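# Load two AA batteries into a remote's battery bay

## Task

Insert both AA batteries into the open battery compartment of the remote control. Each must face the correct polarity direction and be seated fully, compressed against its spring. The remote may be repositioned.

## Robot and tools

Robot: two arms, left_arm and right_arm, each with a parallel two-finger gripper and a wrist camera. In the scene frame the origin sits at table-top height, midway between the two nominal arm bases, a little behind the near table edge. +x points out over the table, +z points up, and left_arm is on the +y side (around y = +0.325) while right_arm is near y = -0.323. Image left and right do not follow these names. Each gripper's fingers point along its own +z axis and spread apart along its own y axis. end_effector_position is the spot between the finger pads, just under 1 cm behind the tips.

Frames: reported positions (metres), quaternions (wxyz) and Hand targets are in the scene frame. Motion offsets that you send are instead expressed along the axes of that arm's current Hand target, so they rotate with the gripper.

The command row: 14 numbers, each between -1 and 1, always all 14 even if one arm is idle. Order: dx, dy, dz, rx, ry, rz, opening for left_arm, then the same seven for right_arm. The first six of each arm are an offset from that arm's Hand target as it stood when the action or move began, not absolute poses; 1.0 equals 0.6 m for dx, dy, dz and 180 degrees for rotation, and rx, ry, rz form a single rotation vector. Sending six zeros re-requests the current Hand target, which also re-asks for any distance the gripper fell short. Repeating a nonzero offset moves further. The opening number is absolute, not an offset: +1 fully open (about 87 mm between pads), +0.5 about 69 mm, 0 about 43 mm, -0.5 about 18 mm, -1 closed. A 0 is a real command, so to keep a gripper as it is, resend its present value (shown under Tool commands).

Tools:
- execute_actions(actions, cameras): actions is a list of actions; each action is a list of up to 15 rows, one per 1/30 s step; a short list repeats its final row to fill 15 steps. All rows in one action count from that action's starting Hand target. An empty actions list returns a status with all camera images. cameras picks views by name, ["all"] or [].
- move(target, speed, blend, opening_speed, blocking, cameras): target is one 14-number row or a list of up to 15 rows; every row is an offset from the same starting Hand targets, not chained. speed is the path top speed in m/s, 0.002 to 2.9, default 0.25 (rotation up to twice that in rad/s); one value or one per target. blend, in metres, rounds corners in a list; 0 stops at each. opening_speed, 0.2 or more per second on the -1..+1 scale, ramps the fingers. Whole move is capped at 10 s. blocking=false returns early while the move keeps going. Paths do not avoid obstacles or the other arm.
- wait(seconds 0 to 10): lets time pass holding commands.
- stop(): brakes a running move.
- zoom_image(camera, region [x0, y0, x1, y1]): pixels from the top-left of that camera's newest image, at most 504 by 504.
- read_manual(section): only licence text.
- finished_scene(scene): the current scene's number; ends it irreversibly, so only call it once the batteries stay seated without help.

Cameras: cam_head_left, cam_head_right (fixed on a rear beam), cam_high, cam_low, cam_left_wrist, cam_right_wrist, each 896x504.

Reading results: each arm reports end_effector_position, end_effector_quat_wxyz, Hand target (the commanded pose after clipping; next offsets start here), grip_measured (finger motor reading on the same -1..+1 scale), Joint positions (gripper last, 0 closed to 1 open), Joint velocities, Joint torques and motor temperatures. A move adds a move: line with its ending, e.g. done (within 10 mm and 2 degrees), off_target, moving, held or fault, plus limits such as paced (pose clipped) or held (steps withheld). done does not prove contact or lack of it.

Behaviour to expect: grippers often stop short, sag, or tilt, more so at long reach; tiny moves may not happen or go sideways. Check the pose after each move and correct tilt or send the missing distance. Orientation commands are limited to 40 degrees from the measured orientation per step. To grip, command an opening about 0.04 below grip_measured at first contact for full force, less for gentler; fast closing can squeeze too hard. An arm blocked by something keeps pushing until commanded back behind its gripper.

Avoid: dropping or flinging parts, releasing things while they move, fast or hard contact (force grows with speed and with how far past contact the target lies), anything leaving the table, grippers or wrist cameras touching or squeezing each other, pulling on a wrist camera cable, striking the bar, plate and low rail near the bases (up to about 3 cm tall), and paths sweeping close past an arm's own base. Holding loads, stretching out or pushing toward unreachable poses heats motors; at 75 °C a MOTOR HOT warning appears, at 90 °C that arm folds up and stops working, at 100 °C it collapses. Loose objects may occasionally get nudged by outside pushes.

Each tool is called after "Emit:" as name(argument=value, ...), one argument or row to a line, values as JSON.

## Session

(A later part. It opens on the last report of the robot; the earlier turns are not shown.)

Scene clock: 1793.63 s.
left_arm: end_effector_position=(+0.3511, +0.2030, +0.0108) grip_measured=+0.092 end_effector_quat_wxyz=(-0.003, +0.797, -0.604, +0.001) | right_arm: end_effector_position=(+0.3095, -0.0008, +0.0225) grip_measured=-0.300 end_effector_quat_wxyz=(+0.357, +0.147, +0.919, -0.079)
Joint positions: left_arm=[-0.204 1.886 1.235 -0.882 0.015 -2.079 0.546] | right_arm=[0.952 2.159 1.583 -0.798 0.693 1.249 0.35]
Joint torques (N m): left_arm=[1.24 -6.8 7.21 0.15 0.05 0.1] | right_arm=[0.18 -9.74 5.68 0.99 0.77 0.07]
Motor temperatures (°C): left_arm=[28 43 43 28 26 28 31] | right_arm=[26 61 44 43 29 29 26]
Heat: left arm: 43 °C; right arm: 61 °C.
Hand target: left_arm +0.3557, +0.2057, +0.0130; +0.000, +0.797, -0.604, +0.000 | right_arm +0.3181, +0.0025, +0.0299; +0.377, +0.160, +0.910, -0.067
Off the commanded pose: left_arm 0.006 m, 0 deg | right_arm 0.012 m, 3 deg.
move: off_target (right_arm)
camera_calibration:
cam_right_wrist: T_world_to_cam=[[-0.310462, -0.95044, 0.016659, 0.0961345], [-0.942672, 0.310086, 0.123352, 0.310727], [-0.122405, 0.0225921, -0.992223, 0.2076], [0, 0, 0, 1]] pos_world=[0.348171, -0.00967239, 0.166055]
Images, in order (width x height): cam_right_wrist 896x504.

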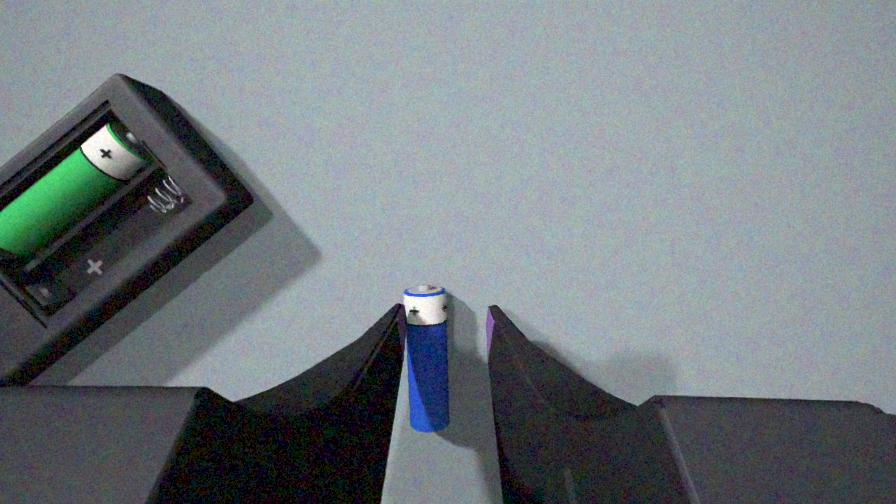

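Emit:
move(
  target=[0,0,0,0,0,0,0.0,0.0130,0.0110,0.0105,0,0,0,-0.3],
  speed=0.06,
  cameras=["cam_right_wrist"],
)

Scene clock: 1802.57 s.
left_arm: end_effector_position=(+0.3511, +0.2030, +0.0108) grip_measured=+0.092 end_effector_quat_wxyz=(-0.003, +0.797, -0.604, +0.001) | right_arm: end_effector_position=(+0.3082, +0.0008, +0.0131) grip_measured=-0.300 end_effector_quat_wxyz=(+0.358, +0.143, +0.919, -0.084)
Joint positions: left_arm=[-0.204 1.886 1.235 -0.882 0.015 -2.079 0.546] | right_arm=[0.959 2.184 1.583 -0.787 0.7 1.254 0.35]
Joint torques (N m): left_arm=[1.25 -6.9 7.2 0.17 0.04 0.1] | right_arm=[0.2 -8.81 7.49 0.99 0.71 0.11]
Motor temperatures (°C): left_arm=[28 43 43 28 26 28 31] | right_arm=[26 60 44 43 29 29 26]
Heat: left arm: 43 °C; right arm: 60 °C.
Hand target: left_arm +0.3557, +0.2057, +0.0130; +0.000, +0.797, -0.604, +0.000 | right_arm +0.3194, +0.0091, +0.0200; +0.377, +0.160, +0.910, -0.067
Off the commanded pose: left_arm 0.006 m, 0 deg | right_arm 0.016 m, 4 deg.
move: off_target (right_arm)
camera_calibration:
cam_right_wrist: T_world_to_cam=[[-0.307916, -0.950985, 0.0285401, 0.096511], [-0.94341, 0.309071, 0.120217, 0.310394], [-0.123145, 0.0100915, -0.992337, 0.198337], [0, 0, 0, 1]] pos_world=[0.346971, -0.00615486, 0.156748]
Images, in order (width x height): cam_right_wrist 896x504.

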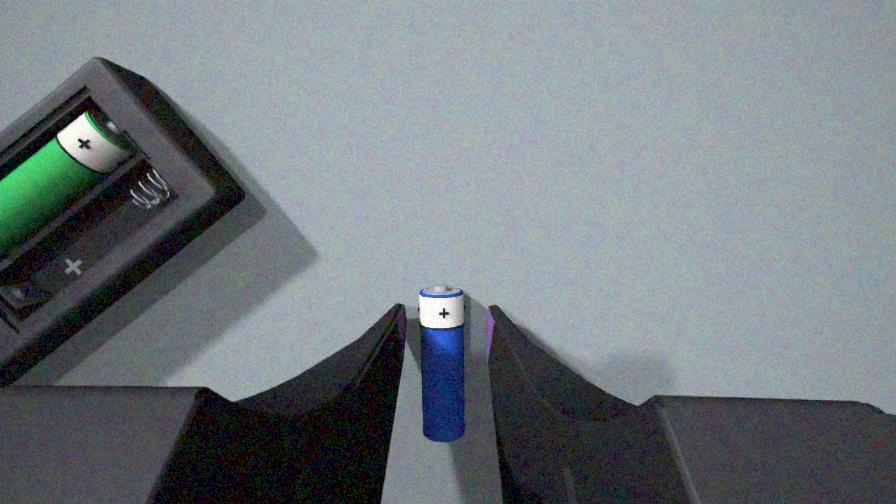

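Emit:
move(
  target=[0,0,0,0,0,0,0.0,0,0,0,0,0,0,-0.68],
  opening_speed=0.4,
  cameras=["cam_right_wrist"],
)

Scene clock: 1808.77 s.
left_arm: end_effector_position=(+0.3511, +0.2030, +0.0108) grip_measured=+0.092 end_effector_quat_wxyz=(-0.003, +0.797, -0.604, +0.001) | right_arm: end_effector_position=(+0.3092, +0.0025, +0.0133) grip_measured=-0.603 end_effector_quat_wxyz=(+0.359, +0.145, +0.918, -0.080)
Joint positions: left_arm=[-0.204 1.886 1.235 -0.882 0.015 -2.079 0.546] | right_arm=[0.959 2.184 1.583 -0.779 0.7 1.255 0.198]
Joint torques (N m): left_arm=[1.1 -6.83 7.19 0.15 0.05 0.1] | right_arm=[0.21 -8.91 7.49 0.92 0.72 0.09]
Motor temperatures (°C): left_arm=[28 43 43 28 26 28 31] | right_arm=[26 60 44 43 29 29 26]
Heat: left arm: 43 °C; right arm: 60 °C.
Hand target: left_arm +0.3557, +0.2057, +0.0130; +0.000, +0.797, -0.604, +0.000 | right_arm +0.3193, +0.0090, +0.0199; +0.377, +0.160, +0.910, -0.067
Off the commanded pose: left_arm 0.006 m, 0 deg | right_arm 0.014 m, 3 deg.
move: off_target (right_arm)
camera_calibration:
cam_right_wrist: T_world_to_cam=[[-0.308809, -0.950919, 0.0197327, 0.0987505], [-0.94371, 0.308921, 0.118236, 0.310898], [-0.118529, 0.0178905, -0.992789, 0.197178], [0, 0, 0, 1]] pos_world=[0.347264, -0.0056668, 0.157048]
Images, in order (width x height): cam_right_wrist 896x504.

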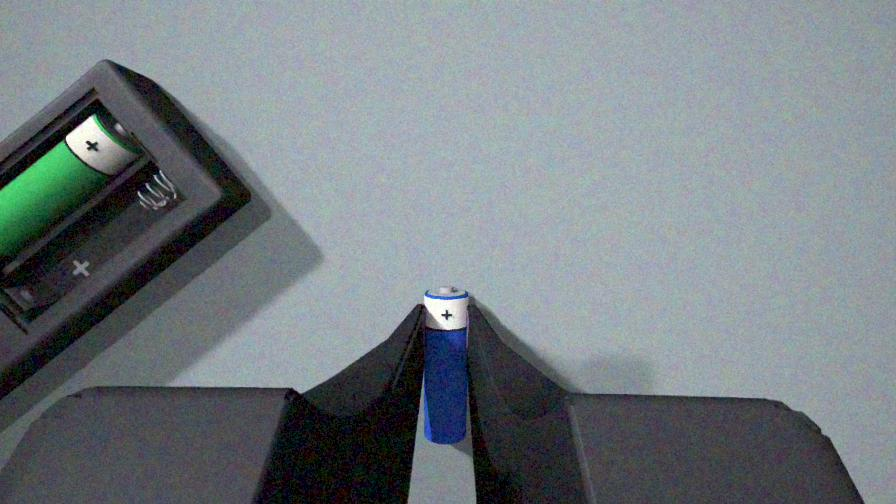

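Emit:
move(
  target=[
    [0,0,0,0,0,0,0.0,-0.1305,-0.0057,-0.1525,0,0,0,-0.68],
    [0,0,0,0,0,0,0.0,-0.1143,-0.2102,-0.1802,-0.3894,-0.0213,-0.3562,-0.68],
  ],
  speed=[0.12, 0.25],
  blend=0.02,
  cameras=["cam_right_wrist","cam_head_right"],
)

Scene clock: 1834.47 s.
left_arm: end_effector_position=(+0.3511, +0.2030, +0.0108) grip_measured=+0.092 end_effector_quat_wxyz=(-0.003, +0.797, -0.604, +0.001) | right_arm: end_effector_position=(+0.2450, -0.1025, +0.1306) grip_measured=-0.603 end_effector_quat_wxyz=(+0.324, -0.549, +0.729, +0.249)
Joint positions: left_arm=[-0.204 1.886 1.235 -0.882 0.015 -2.079 0.546] | right_arm=[0.425 1.317 0.908 -0.502 -0.618 -0.591 0.198]
Joint torques (N m): left_arm=[1.17 -6.8 7.23 0.16 0.05 0.08] | right_arm=[-0.94 -3.69 10.35 1.28 -0.68 -0.19]
Motor temperatures (°C): left_arm=[28 42 44 28 26 28 31] | right_arm=[26 61 44 43 29 29 27]
Heat: left arm: 44 °C; right arm: 61 °C.
Hand target: left_arm +0.3557, +0.2057, +0.0130; +0.000, +0.797, -0.604, +0.000 | right_arm +0.2498, -0.0998, +0.1449; +0.336, -0.552, +0.719, +0.257
Off the commanded pose: left_arm 0.006 m, 0 deg | right_arm 0.015 m, 2 deg.
move: off_target (right_arm)
camera_calibration:
cam_right_wrist: T_world_to_cam=[[0.966397, -0.255289, -0.0300829, -0.257883], [-0.254473, -0.966661, 0.0284707, -0.01888], [-0.0363483, -0.0198587, -0.999142, 0.284812], [0, 0, 0, 1]] pos_world=[0.254765, -0.0784293, 0.277347]
Images, in order (width x height): cam_head_right 896x504, cam_right_wrist 896x504.

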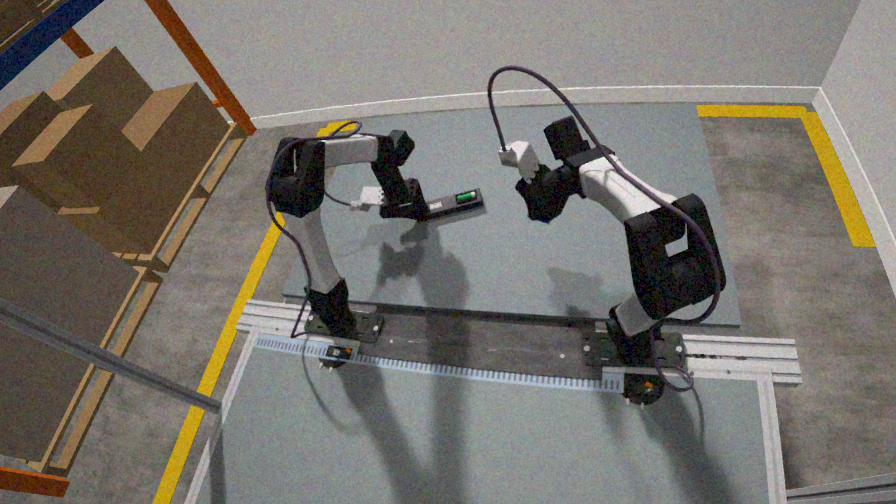

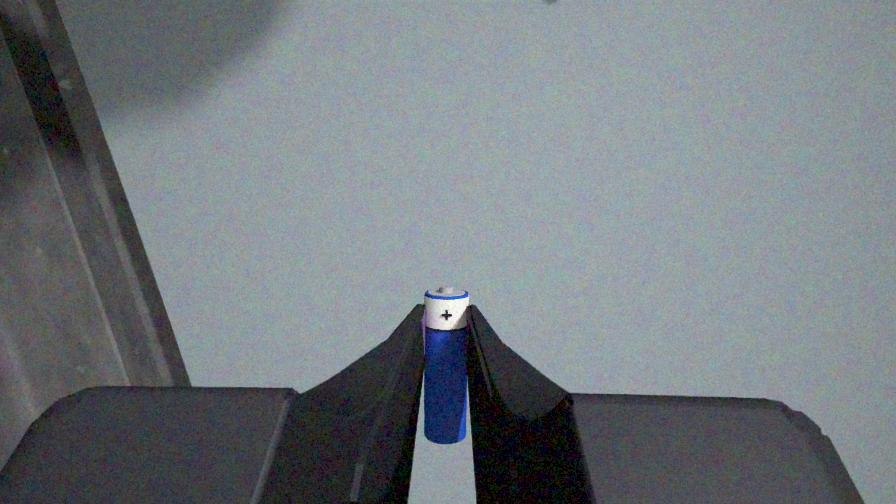

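Emit:
move(
  target=[0.0987,0.1417,0,0,0,0.1556,0.0,0,0,0,0,0,0,-0.68],
  speed=0.1,
  cameras=["cam_right_wrist","cam_left_wrist"],
)

Scene clock: 1843.63 s.
left_arm: end_effector_position=(+0.3006, +0.1253, +0.0099) grip_measured=+0.092 end_effector_quat_wxyz=(+0.000, -0.641, +0.767, -0.005) | right_arm: end_effector_position=(+0.2450, -0.1025, +0.1306) grip_measured=-0.603 end_effector_quat_wxyz=(+0.324, -0.549, +0.729, +0.249)
Joint positions: left_arm=[-0.448 1.87 1.213 -0.868 0.015 -1.87 0.546] | right_arm=[0.425 1.317 0.908 -0.503 -0.618 -0.592 0.198]
Joint torques (N m): left_arm=[-0.62 -9.78 3.25 0.25 -0.07 0.15] | right_arm=[-0.94 -3.69 10.37 1.28 -0.68 -0.19]
Motor temperatures (°C): left_arm=[28 43 43 28 26 28 31] | right_arm=[26 57 44 43 29 29 27]
Heat: left arm: 43 °C; right arm: 57 °C.
Hand target: left_arm +0.2900, +0.1256, +0.0131; +0.000, -0.628, +0.779, +0.000 | right_arm +0.2498, -0.0998, +0.1449; +0.336, -0.552, +0.719, +0.257
Off the commanded pose: left_arm 0.011 m, 2 deg | right_arm 0.015 m, 2 deg.
move: off_target (left_arm, right_arm)
camera_calibration:
cam_left_wrist: T_world_to_cam=[[0.983419, -0.181299, -0.00431435, -0.271363], [-0.108415, -0.606811, 0.787418, 0.120016], [-0.145376, -0.773894, -0.616404, 0.28903], [0, 0, 0, 1]] pos_world=[0.321893, 0.247307, 0.0824858]
cam_right_wrist: T_world_to_cam=[[0.966474, -0.254993, -0.0301101, -0.257779], [-0.254165, -0.966733, 0.0287802, -0.019072], [-0.0364472, -0.0201624, -0.999132, 0.284708], [0, 0, 0, 1]] pos_world=[0.254666, -0.078429, 0.277248]
Images, in order (width x height): cam_left_wrist 896x504, cam_right_wrist 896x504.

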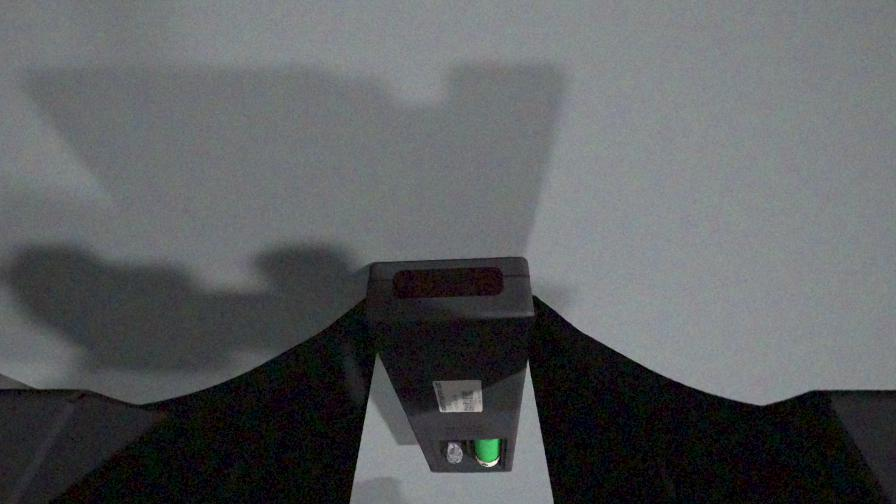

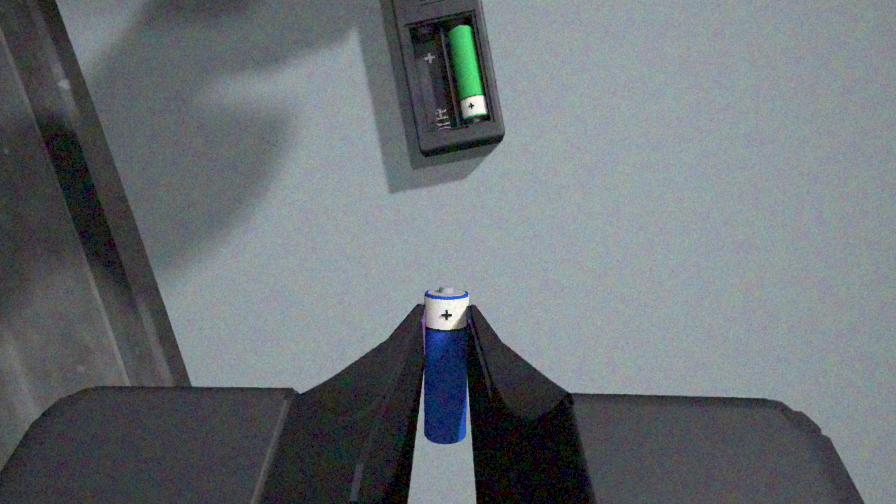

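Emit:
move(
  target=[0,0,0,0,0,0,0.0,-0.0840,0.0290,0.2320,-0.0513,-0.0776,-0.0333,-0.68],
  speed=0.15,
  cameras=["cam_right_wrist","cam_left_wrist"],
)

Scene clock: 1900.87 s.
left_arm: end_effector_position=(+0.2998, +0.1245, +0.0098) grip_measured=+0.092 end_effector_quat_wxyz=(+0.000, -0.638, +0.770, -0.005) | right_arm: end_effector_position=(+0.2607, +0.0250, +0.0733) grip_measured=-0.603 end_effector_quat_wxyz=(+0.357, -0.577, +0.647, +0.348)
Joint positions: left_arm=[-0.451 1.87 1.213 -0.868 0.015 -1.865 0.546] | right_arm=[0.649 1.729 0.908 0.155 -0.702 -0.398 0.198]
Joint torques (N m): left_arm=[-0.49 -9.83 3.25 0.26 -0.06 0.13] | right_arm=[0.36 -6.43 8.65 2.22 -0.62 0.02]
Motor temperatures (°C): left_arm=[28 49 40 28 26 28 32] | right_arm=[26 49 46 44 29 29 28]
Heat: left arm: 49 °C; right arm: 49 °C.
Hand target: left_arm +0.2899, +0.1256, +0.0131; +0.000, -0.627, +0.779, +0.000 | right_arm +0.2691, +0.0390, +0.0942; +0.388, -0.578, +0.620, +0.361
Off the commanded pose: left_arm 0.010 m, 2 deg | right_arm 0.026 m, 5 deg.
move: off_target (right_arm)
camera_calibration:
cam_left_wrist: T_world_to_cam=[[0.981929, -0.1892, -0.0043567, -0.269202], [-0.113248, -0.605877, 0.787456, 0.120747], [-0.151626, -0.772733, -0.616355, 0.289998], [0, 0, 0, 1]] pos_world=[0.321983, 0.246316, 0.0824859]
cam_right_wrist: T_world_to_cam=[[0.995962, -0.0700759, -0.0561207, -0.252557], [-0.0788325, -0.981732, -0.173168, 0.079282], [-0.0429606, 0.176893, -0.983292, 0.226279], [0, 0, 0, 1]] pos_world=[0.267508, 0.0201083, 0.222054]
Images, in order (width x height): cam_left_wrist 896x504, cam_right_wrist 896x504.

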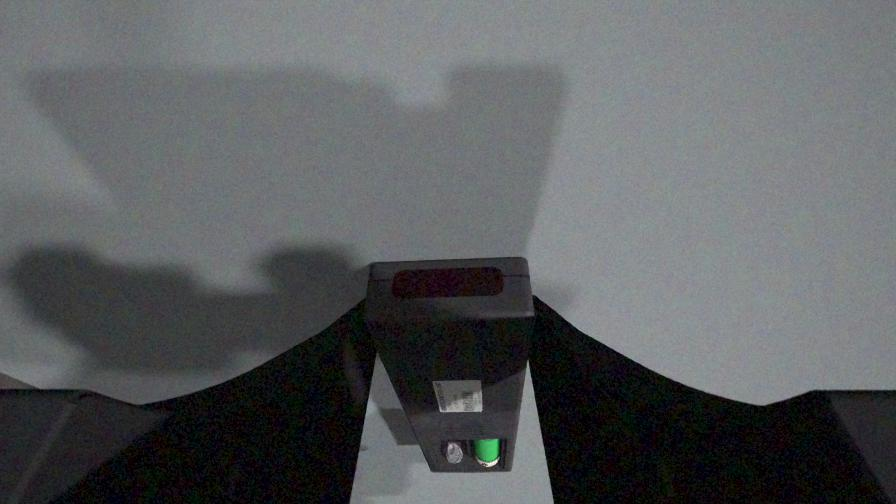

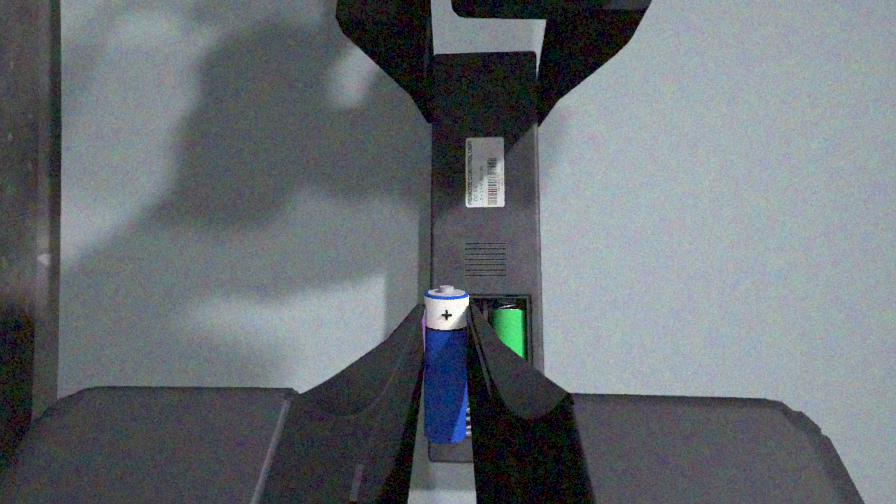

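Emit:
move(
  target=[0,0,0,0,0,0,0.0,0.0215,-0.0073,0.0169,0,-0.024,0,-0.68],
  speed=0.08,
  cameras=["cam_right_wrist"],
)

Scene clock: 1924.10 s.
left_arm: end_effector_position=(+0.2995, +0.1240, +0.0098) grip_measured=+0.092 end_effector_quat_wxyz=(+0.000, -0.638, +0.770, -0.005) | right_arm: end_effector_position=(+0.2668, +0.0391, +0.0664) grip_measured=-0.603 end_effector_quat_wxyz=(+0.389, -0.568, +0.622, +0.373)
Joint positions: left_arm=[-0.453 1.87 1.213 -0.868 0.015 -1.865 0.546] | right_arm=[0.649 1.8 0.864 0.385 -0.742 -0.344 0.198]
Joint torques (N m): left_arm=[-0.62 -9.91 3.26 0.24 -0.07 0.13] | right_arm=[-0.99 -6.63 5.7 2.3 -0.58 0.04]
Motor temperatures (°C): left_arm=[28 50 39 28 26 28 32] | right_arm=[26 50 46 49 29 29 28]
Heat: left arm: 50 °C; right arm: 50 °C.
Hand target: left_arm +0.2899, +0.1256, +0.0131; +0.000, -0.627, +0.779, +0.000 | right_arm +0.2737, +0.0422, +0.0781; +0.411, -0.564, +0.605, +0.383
Off the commanded pose: left_arm 0.010 m, 2 deg | right_arm 0.014 m, 3 deg.
move: off_target (right_arm)
camera_calibration:
cam_right_wrist: T_world_to_cam=[[0.997895, -0.0529749, -0.0373931, -0.260446], [-0.0610412, -0.962011, -0.266098, 0.0930764], [-0.0218761, 0.26782, -0.96322, 0.206665], [0, 0, 0, 1]] pos_world=[0.2701, 0.0203944, 0.214092]
Images, in order (width x height): cam_right_wrist 896x504.

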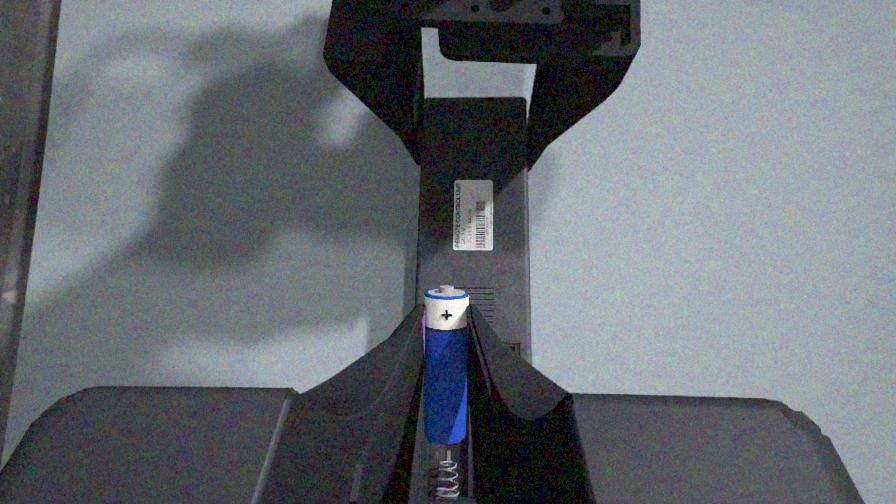

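Emit:
move(
  target=[0,0,0,0,0,0,0.0,0.0550,0,-0.0033,0,0,0,-0.68],
  speed=0.06,
  cameras=["cam_right_wrist","cam_left_wrist"],
)

Emit:
zoom_image(
  camera="cam_left_wrist",
  region=[380, 380, 580, 504],
)

Scene clock: 1938.23 s.
left_arm: end_effector_position=(+0.2995, +0.1240, +0.0098) grip_measured=+0.092 end_effector_quat_wxyz=(+0.000, -0.637, +0.771, -0.005) | right_arm: end_effector_position=(+0.2646, +0.0257, +0.0367) grip_measured=-0.603 end_effector_quat_wxyz=(+0.386, -0.562, +0.627, +0.378)
Joint positions: left_arm=[-0.453 1.87 1.213 -0.868 0.015 -1.864 0.546] | right_arm=[0.623 1.861 0.785 0.512 -0.766 -0.344 0.198]
Joint torques (N m): left_arm=[-0.55 -9.8 3.32 0.24 -0.08 0.12] | right_arm=[-1.06 -6.65 5.14 2.26 -0.58 -0.15]
Heat: left arm: 50 °C; right arm: 50 °C.
Hand target: left_arm +0.2899, +0.1256, +0.0131; +0.000, -0.627, +0.779, +0.000 | right_arm +0.2728, +0.0282, +0.0482; +0.411, -0.564, +0.605, +0.383
Off the commanded pose: left_arm 0.010 m, 2 deg | right_arm 0.014 m, 4 deg.
move: off_target (right_arm)
camera_calibration:
cam_left_wrist: T_world_to_cam=[[0.981494, -0.191443, -0.00445531, -0.268593], [-0.11456, -0.605652, 0.78744, 0.120813], [-0.153448, -0.772357, -0.616375, 0.290109], [0, 0, 0, 1]] pos_world=[0.32198, 0.245818, 0.0824859]
cam_right_wrist: T_world_to_cam=[[0.996749, -0.0590992, -0.0547551, -0.259043], [-0.0716572, -0.960966, -0.267225, 0.0749875], [-0.036825, 0.27028, -0.962077, 0.185576], [0, 0, 0, 1]] pos_world=[0.270408, 0.00659369, 0.184393]
Images, in order (width x height): cam_left_wrist 896x504, cam_right_wrist 896x504.

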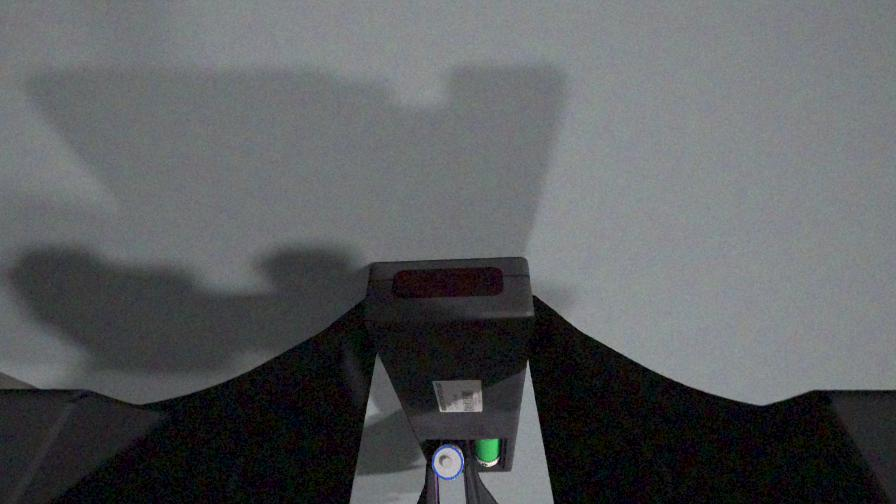

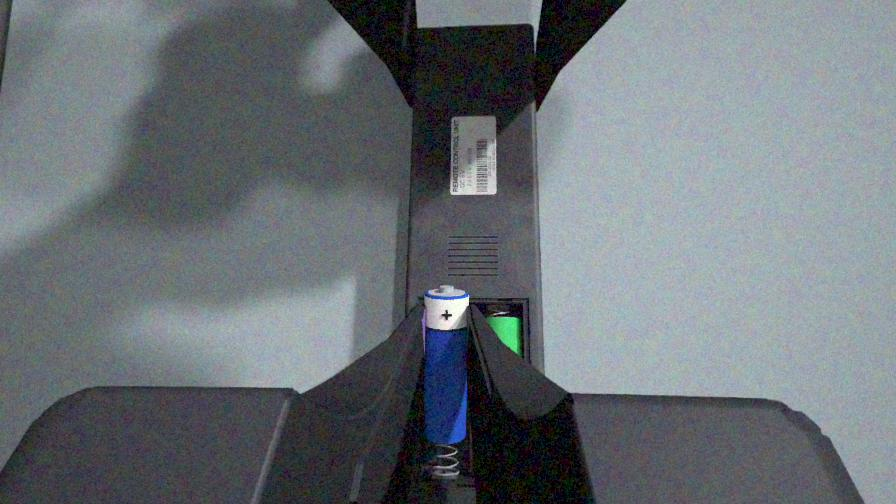

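Scaled by 2.520 from the camera's 896x504 image, which has a finer 1280x720 frame.

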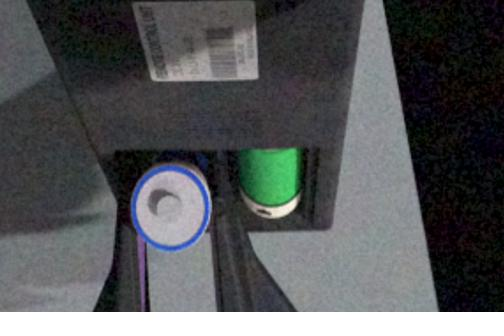

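Emit:
move(
  target=[0,0,0,0,0,0,0.0,0.0245,0,-0.0260,0,0,0,-0.70],
  speed=0.06,
  cameras=["cam_right_wrist","cam_left_wrist"],
)

Emit:
zoom_image(
  camera="cam_left_wrist",
  region=[380, 380, 580, 504],
)

Scene clock: 1953.50 s.
left_arm: end_effector_position=(+0.2974, +0.1198, +0.0101) grip_measured=+0.092 end_effector_quat_wxyz=(-0.003, -0.633, +0.774, -0.007) | right_arm: end_effector_position=(+0.2617, +0.0159, +0.0367) grip_measured=-0.603 end_effector_quat_wxyz=(+0.396, -0.566, +0.607, +0.393)
Joint positions: left_arm=[-0.464 1.87 1.213 -0.865 0.02 -1.864 0.546] | right_arm=[0.588 1.861 0.735 0.588 -0.835 -0.363 0.198]
Joint torques (N m): left_arm=[0.1 -9.92 3.28 0.24 -0.11 0.11] | right_arm=[-2.02 -7.16 4.11 1.82 -0.26 -0.26]
Heat: left arm: 50 °C; right arm: 52 °C.
Hand target: left_arm +0.2900, +0.1256, +0.0131; +0.000, -0.627, +0.779, +0.000 | right_arm +0.2714, +0.0083, +0.0403; -0.411, +0.564, -0.605, -0.383
Off the commanded pose: left_arm 0.010 m, 1 deg | right_arm 0.013 m, 2 deg.
move: off_target (right_arm)
camera_calibration:
cam_left_wrist: T_world_to_cam=[[0.979373, -0.202031, -0.00358709, -0.265509], [-0.120743, -0.599368, 0.791315, 0.118866], [-0.16202, -0.774559, -0.611398, 0.289349], [0, 0, 0, 1]] pos_world=[0.321265, 0.241721, 0.0818945]
cam_right_wrist: T_world_to_cam=[[0.998806, -0.0251571, -0.0418829, -0.258178], [-0.03688, -0.95048, -0.308588, 0.0576378], [-0.0320457, 0.309765, -0.950273, 0.185781], [0, 0, 0, 1]] pos_world=[0.265948, -0.00925974, 0.183516]
Images, in order (width x height): cam_left_wrist 896x504, cam_right_wrist 896x504.

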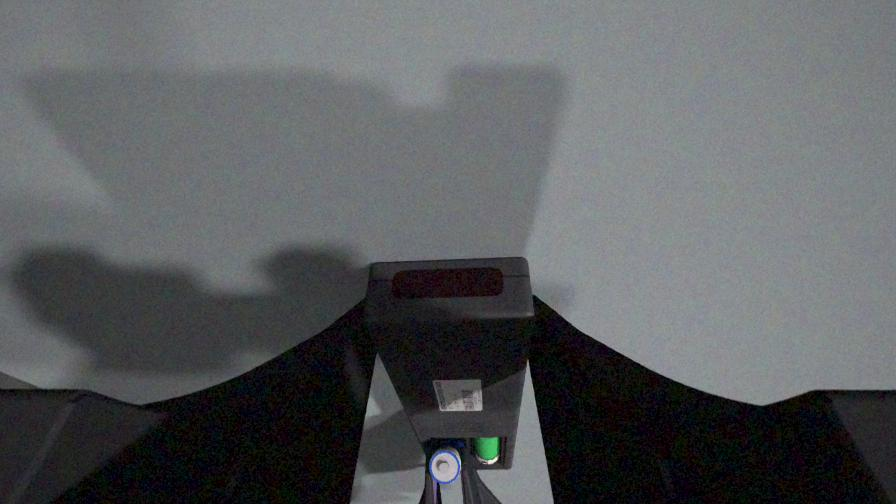

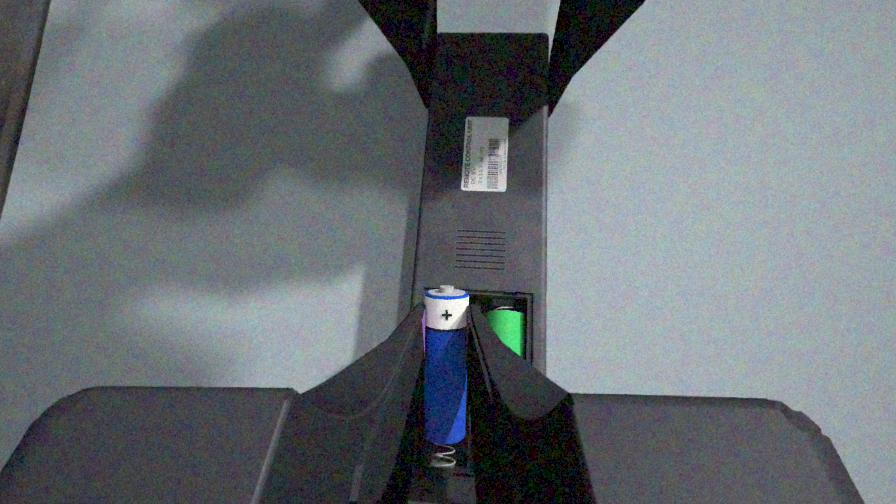

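Scaled by 2.520 from the camera's 896x504 image, which has a finer 1280x720 frame.

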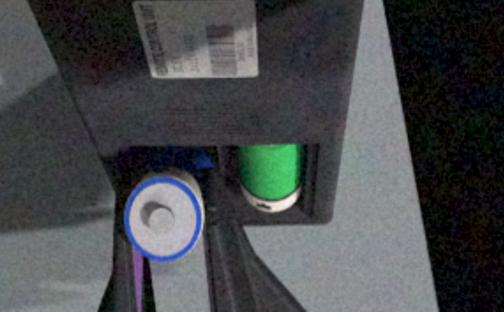

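Emit:
move(
  target=[0,0,0,0,0,0,0.0,0.0277,-0.0065,-0.0247,0,0.033,0,-0.70],
  speed=0.06,
  cameras=["cam_right_wrist","cam_left_wrist"],
)

Emit:
zoom_image(
  camera="cam_left_wrist",
  region=[380, 380, 580, 504],
)

Scene clock: 1967.00 s.
left_arm: end_effector_position=(+0.3011, +0.1110, +0.0114) grip_measured=+0.092 end_effector_quat_wxyz=(-0.005, -0.630, +0.776, -0.025) | right_arm: end_effector_position=(+0.2633, +0.0049, +0.0345) grip_measured=-0.603 end_effector_quat_wxyz=(-0.390, +0.591, -0.599, -0.374)
Joint positions: left_arm=[-0.471 1.87 1.213 -0.834 0.038 -1.864 0.546] | right_arm=[0.568 1.834 0.747 0.471 -0.844 -0.476 0.198]
Joint torques (N m): left_arm=[0.77 -9.84 3.49 -0.09 -0.27 0.13] | right_arm=[-2.77 -7.64 5.75 0.82 0.05 -0.31]
Heat: left arm: 51 °C; right arm: 49 °C.
Hand target: left_arm +0.2899, +0.1256, +0.0131; -0.001, -0.627, +0.779, +0.000 | right_arm +0.2738, -0.0118, +0.0303; -0.379, +0.583, -0.626, -0.353
Off the commanded pose: left_arm 0.018 m, 3 deg | right_arm 0.020 m, 4 deg.
move: off_target (left_arm, right_arm)
camera_calibration:
cam_left_wrist: T_world_to_cam=[[0.977476, -0.209999, 0.0210046, -0.269694], [-0.140512, -0.573298, 0.807209, 0.115833], [-0.157471, -0.791979, -0.589892, 0.284378], [0, 0, 0, 1]] pos_world=[0.324677, 0.234993, 0.0799158]
cam_right_wrist: T_world_to_cam=[[0.999993, 0.00262381, -0.00252298, -0.26206], [0.00185467, -0.963673, -0.267079, 0.0349051], [-0.0031321, 0.267072, -0.963671, 0.180271], [0, 0, 0, 1]] pos_world=[0.262558, -0.0138206, 0.182383]
Images, in order (width x height): cam_left_wrist 896x504, cam_right_wrist 896x504.

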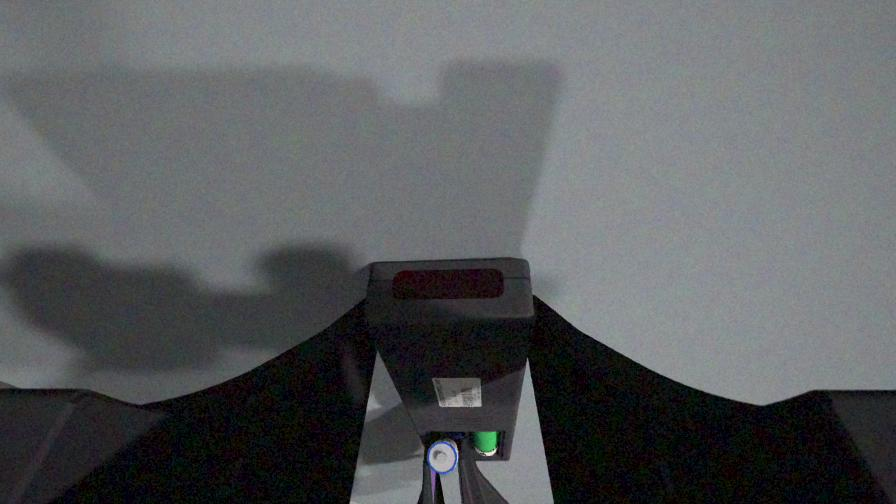

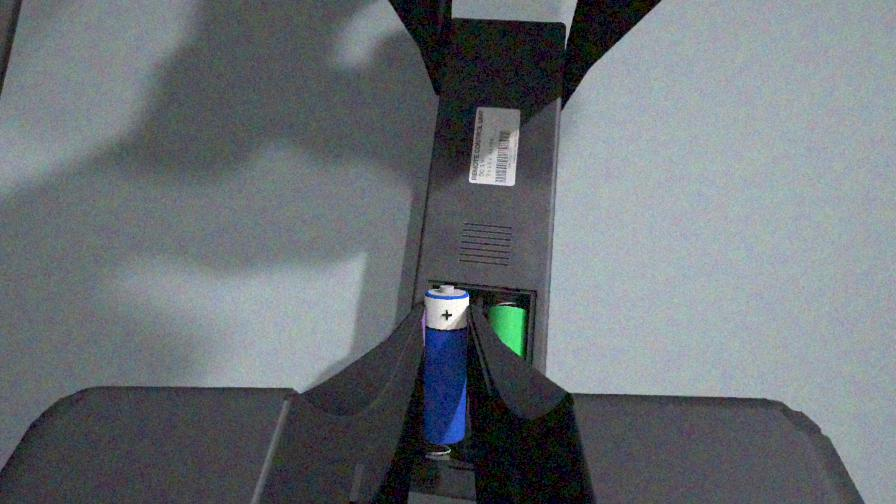

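Scaled by 2.520 from the camera's 896x504 image, which has a finer 1280x720 frame.

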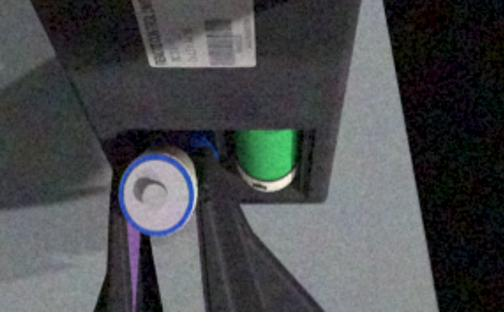

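Emit:
move(
  target=[-0.025,0,0,0,0,0,0.0,0.0177,-0.0100,0.0093,0.0197,0.0556,0.0103,-0.70],
  speed=0.06,
  cameras=["cam_right_wrist","cam_left_wrist"],
)

Emit:
zoom_image(
  camera="cam_left_wrist",
  region=[380, 380, 580, 504],
)

Scene clock: 1988.17 s.
left_arm: end_effector_position=(+0.3022, +0.1135, +0.0108) grip_measured=+0.091 end_effector_quat_wxyz=(-0.018, -0.636, +0.771, -0.031) | right_arm: end_effector_position=(+0.2691, +0.0080, +0.0333) grip_measured=-0.603 end_effector_quat_wxyz=(+0.355, -0.596, +0.636, +0.338)
Joint positions: left_arm=[-0.45 1.87 1.204 -0.825 0.067 -1.861 0.545] | right_arm=[0.603 1.822 0.85 0.249 -0.738 -0.501 0.199]
Joint torques (N m): left_arm=[2.65 -10.69 2.88 -0.14 -0.52 0.48] | right_arm=[-0.99 -7.02 5.86 0.71 0.9 -0.35]
Heat: left arm: 51 °C; right arm: 49 °C.
Hand target: left_arm +0.2932, +0.1403, +0.0131; +0.000, -0.628, +0.779, +0.000 | right_arm +0.2799, -0.0122, +0.0183; -0.335, +0.590, -0.676, -0.287
Off the commanded pose: left_arm 0.028 m, 4 deg | right_arm 0.027 m, 8 deg.
move: off_target (left_arm, right_arm)
camera_calibration:
cam_left_wrist: T_world_to_cam=[[0.981146, -0.192803, 0.0134111, -0.273218], [-0.120361, -0.555259, 0.822922, 0.109582], [-0.151216, -0.80902, -0.567996, 0.285873], [0, 0, 0, 1]] pos_world=[0.324484, 0.239446, 0.075862]
cam_right_wrist: T_world_to_cam=[[0.998934, -0.0391647, -0.0244168, -0.266428], [-0.0424641, -0.987184, -0.153832, 0.04591], [-0.0180791, 0.154705, -0.987795, 0.183968], [0, 0, 0, 1]] pos_world=[0.27142, 0.00642646, 0.182279]
Images, in order (width x height): cam_left_wrist 896x504, cam_right_wrist 896x504.

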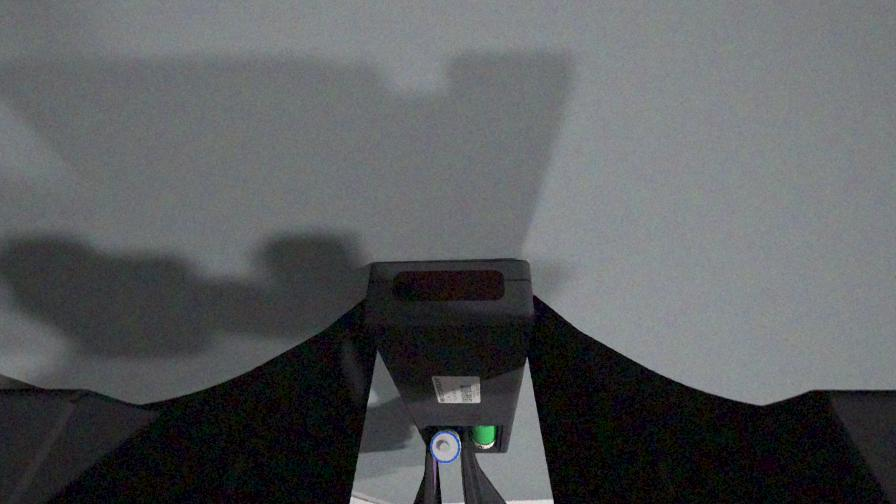

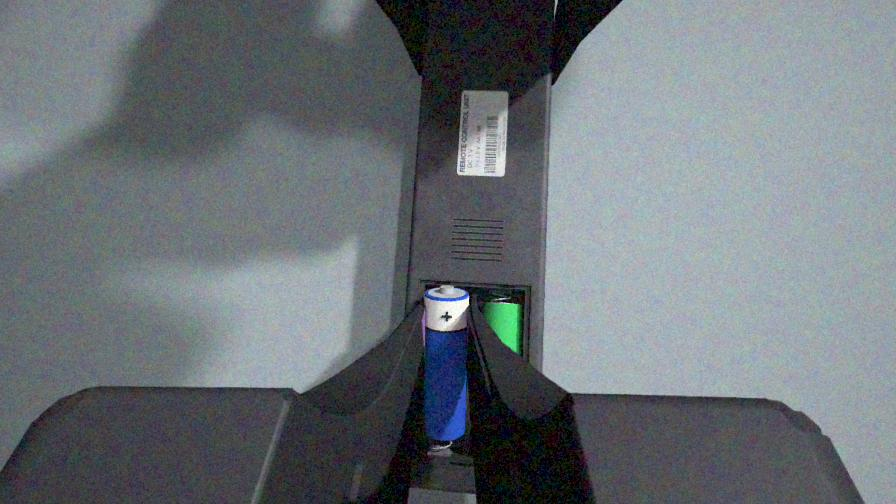

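Scaled by 2.520 from the camera's 896x504 image, which has a finer 1280x720 frame.

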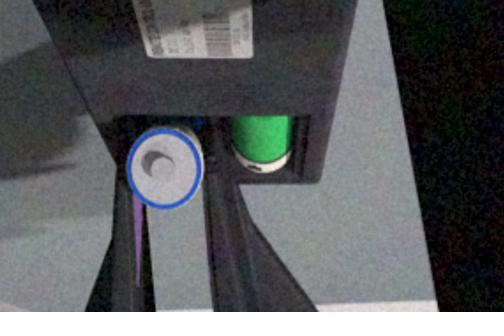

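Emit:
move(
  target=[-0.025,0,0,0,0,0,0.0,0.0307,-0.0015,-0.0182,0,0,0,-0.72],
  speed=0.06,
  cameras=["cam_right_wrist","cam_left_wrist"],
)

Emit:
zoom_image(
  camera="cam_left_wrist",
  region=[380, 380, 580, 504],
)

Emit:
zoom_image(
  camera="cam_right_wrist",
  region=[400, 270, 560, 504],
)

Scene clock: 2010.43 s.
left_arm: end_effector_position=(+0.3026, +0.1144, +0.0110) grip_measured=+0.090 end_effector_quat_wxyz=(-0.037, -0.637, +0.769, -0.044) | right_arm: end_effector_position=(+0.2686, +0.0051, +0.0334) grip_measured=-0.603 end_effector_quat_wxyz=(+0.364, -0.604, +0.626, +0.332)
Joint positions: left_arm=[-0.424 1.867 1.189 -0.806 0.115 -1.84 0.545] | right_arm=[0.6 1.809 0.827 0.269 -0.738 -0.529 0.199]
Joint torques (N m): left_arm=[4.25 -11.12 3.08 -0.31 -0.95 0.68] | right_arm=[-4.12 -7.08 2.65 0.7 0.57 -0.42]
Motor temperatures (°C): left_arm=[28 53 38 28 26 28 32] | right_arm=[26 49 43 44 29 29 28]
Heat: left arm: 53 °C; right arm: 49 °C.
Hand target: left_arm +0.2963, +0.1550, +0.0131; +0.000, -0.628, +0.779, +0.000 | right_arm +0.2780, -0.0320, +0.0104; -0.335, +0.589, -0.676, -0.287
Off the commanded pose: left_arm 0.041 m, 7 deg | right_arm 0.045 m, 9 deg.
move: off_target (left_arm, right_arm)
camera_calibration:
cam_left_wrist: T_world_to_cam=[[0.981784, -0.189758, 0.00960228, -0.273973], [-0.108502, -0.518456, 0.848193, 0.101901], [-0.155973, -0.833784, -0.529601, 0.290666], [0, 0, 0, 1]] pos_world=[0.325374, 0.243195, 0.070136]
cam_right_wrist: T_world_to_cam=[[0.999592, -0.0277604, 0.0067924, -0.267347], [-0.0263313, -0.986972, -0.158726, 0.0388381], [0.0111102, 0.158482, -0.987299, 0.176627], [0, 0, 0, 1]] pos_world=[0.266298, 0.00291823, 0.182364]
Images, in order (width x height): cam_left_wrist 896x504, cam_right_wrist 896x504.

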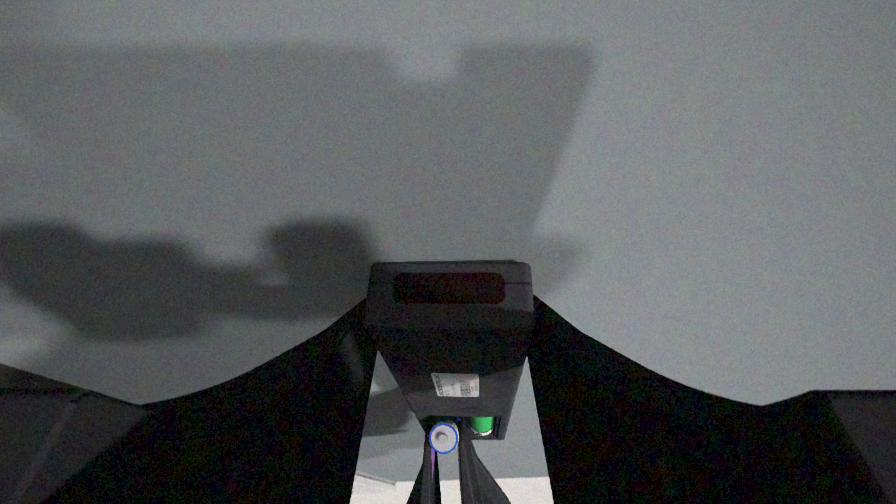

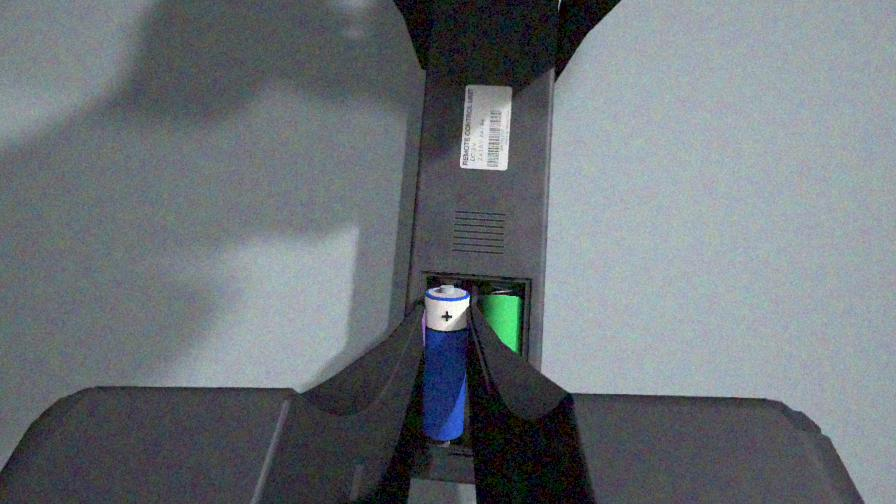

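Scaled by 2.520 from the camera's 896x504 image, which has a finer 1280x720 frame.

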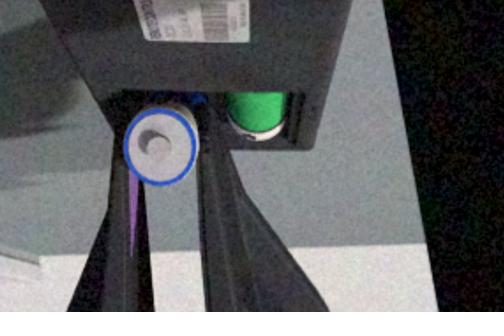

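Scaled by 2.154 from the camera's 896x504 image, which has a finer 1280x720 frame.

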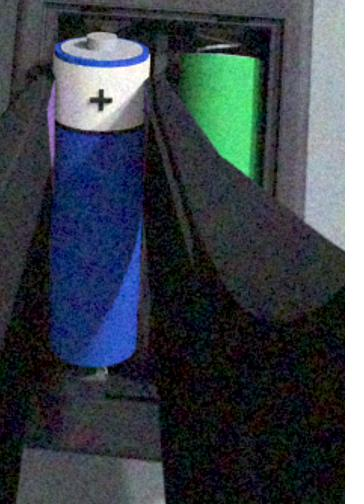

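Emit:
move(
  target=[0,0,0,0,0,0,0.0,0.0198,0,0.0153,0,0.0667,0,-0.72],
  speed=0.06,
  cameras=["cam_right_wrist","cam_left_wrist"],
)

Emit:
zoom_image(
  camera="cam_left_wrist",
  region=[380, 380, 580, 504],
)

Emit:
zoom_image(
  camera="cam_right_wrist",
  region=[400, 250, 560, 484],
)

Scene clock: 2020.53 s.
left_arm: end_effector_position=(+0.3043, +0.1165, +0.0111) grip_measured=+0.090 end_effector_quat_wxyz=(-0.036, -0.637, +0.768, -0.045) | right_arm: end_effector_position=(+0.2699, +0.0075, +0.0325) grip_measured=-0.603 end_effector_quat_wxyz=(-0.321, +0.626, -0.646, -0.295)
Joint positions: left_arm=[-0.416 1.867 1.189 -0.804 0.115 -1.833 0.545] | right_arm=[0.639 1.82 0.953 0.029 -0.65 -0.59 0.199]
Joint torques (N m): left_arm=[3.66 -11.12 3.06 -0.33 -0.95 0.63] | right_arm=[-1.83 -4.68 5.04 0.27 1.33 -0.38]
Heat: left arm: 53 °C; right arm: 50 °C.
Hand target: left_arm +0.2963, +0.1550, +0.0131; +0.000, -0.627, +0.779, +0.000 | right_arm +0.2781, -0.0320, -0.0047; -0.263, +0.616, -0.708, -0.224
Off the commanded pose: left_arm 0.039 m, 7 deg | right_arm 0.055 m, 13 deg.
move: off_target (left_arm, right_arm)
camera_calibration:
cam_left_wrist: T_world_to_cam=[[0.981981, -0.188602, 0.0119154, -0.275444], [-0.109824, -0.518228, 0.848162, 0.103572], [-0.15379, -0.834188, -0.529603, 0.292103], [0, 0, 0, 1]] pos_world=[0.326778, 0.245393, 0.0701343]
cam_right_wrist: T_world_to_cam=[[0.999769, -0.0214745, -0.000139358, -0.268509], [-0.0214683, -0.999275, -0.0314322, 0.0358259], [0.000535733, 0.0314279, -0.999506, 0.179559], [0, 0, 0, 1]] pos_world=[0.26912, 0.0243907, 0.180559]
Images, in order (width x height): cam_left_wrist 896x504, cam_right_wrist 896x504.

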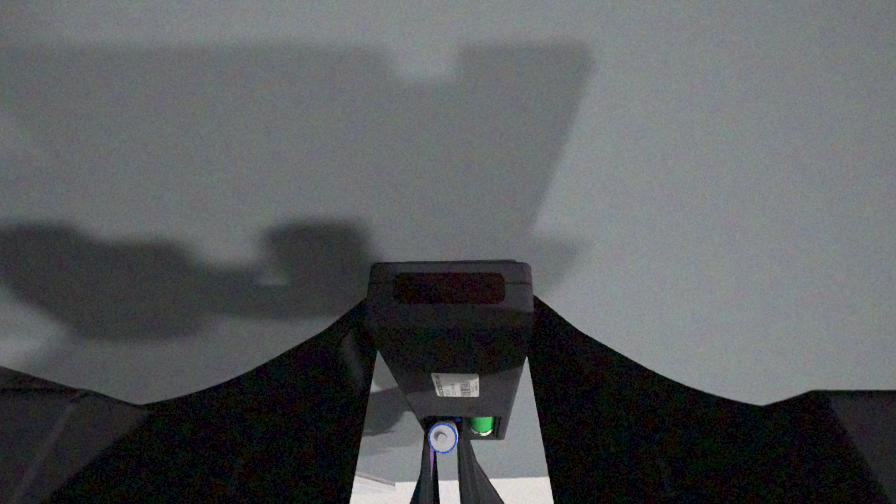

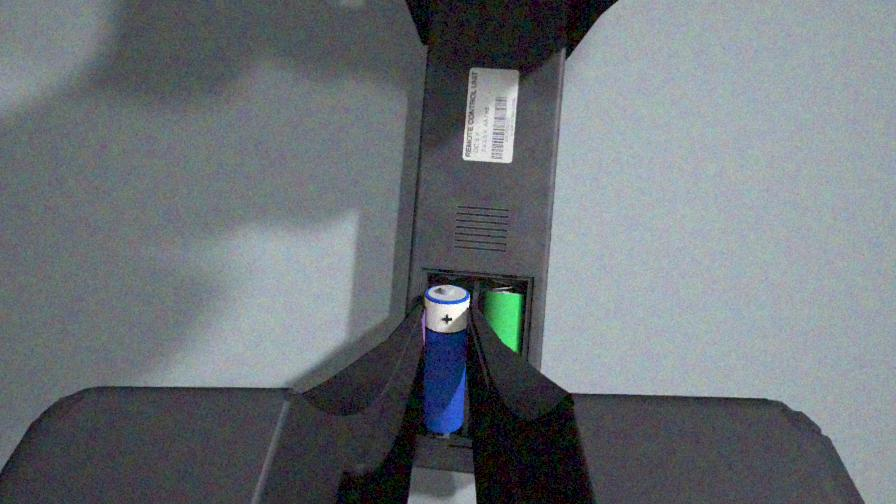

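Scaled by 2.520 from the camera's 896x504 image, which has a finer 1280x720 frame.

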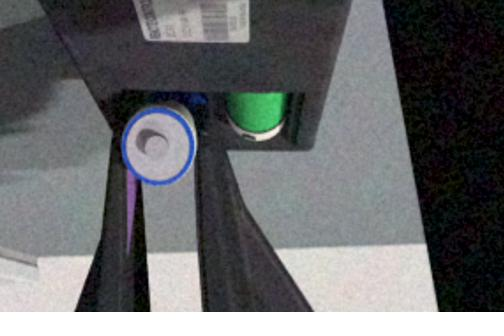

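Scaled by 2.154 from the camera's 896x504 image, which has a finer 1280x720 frame.

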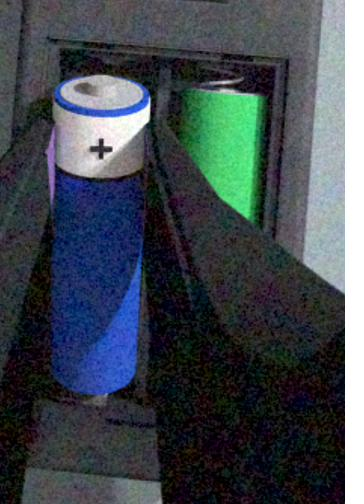

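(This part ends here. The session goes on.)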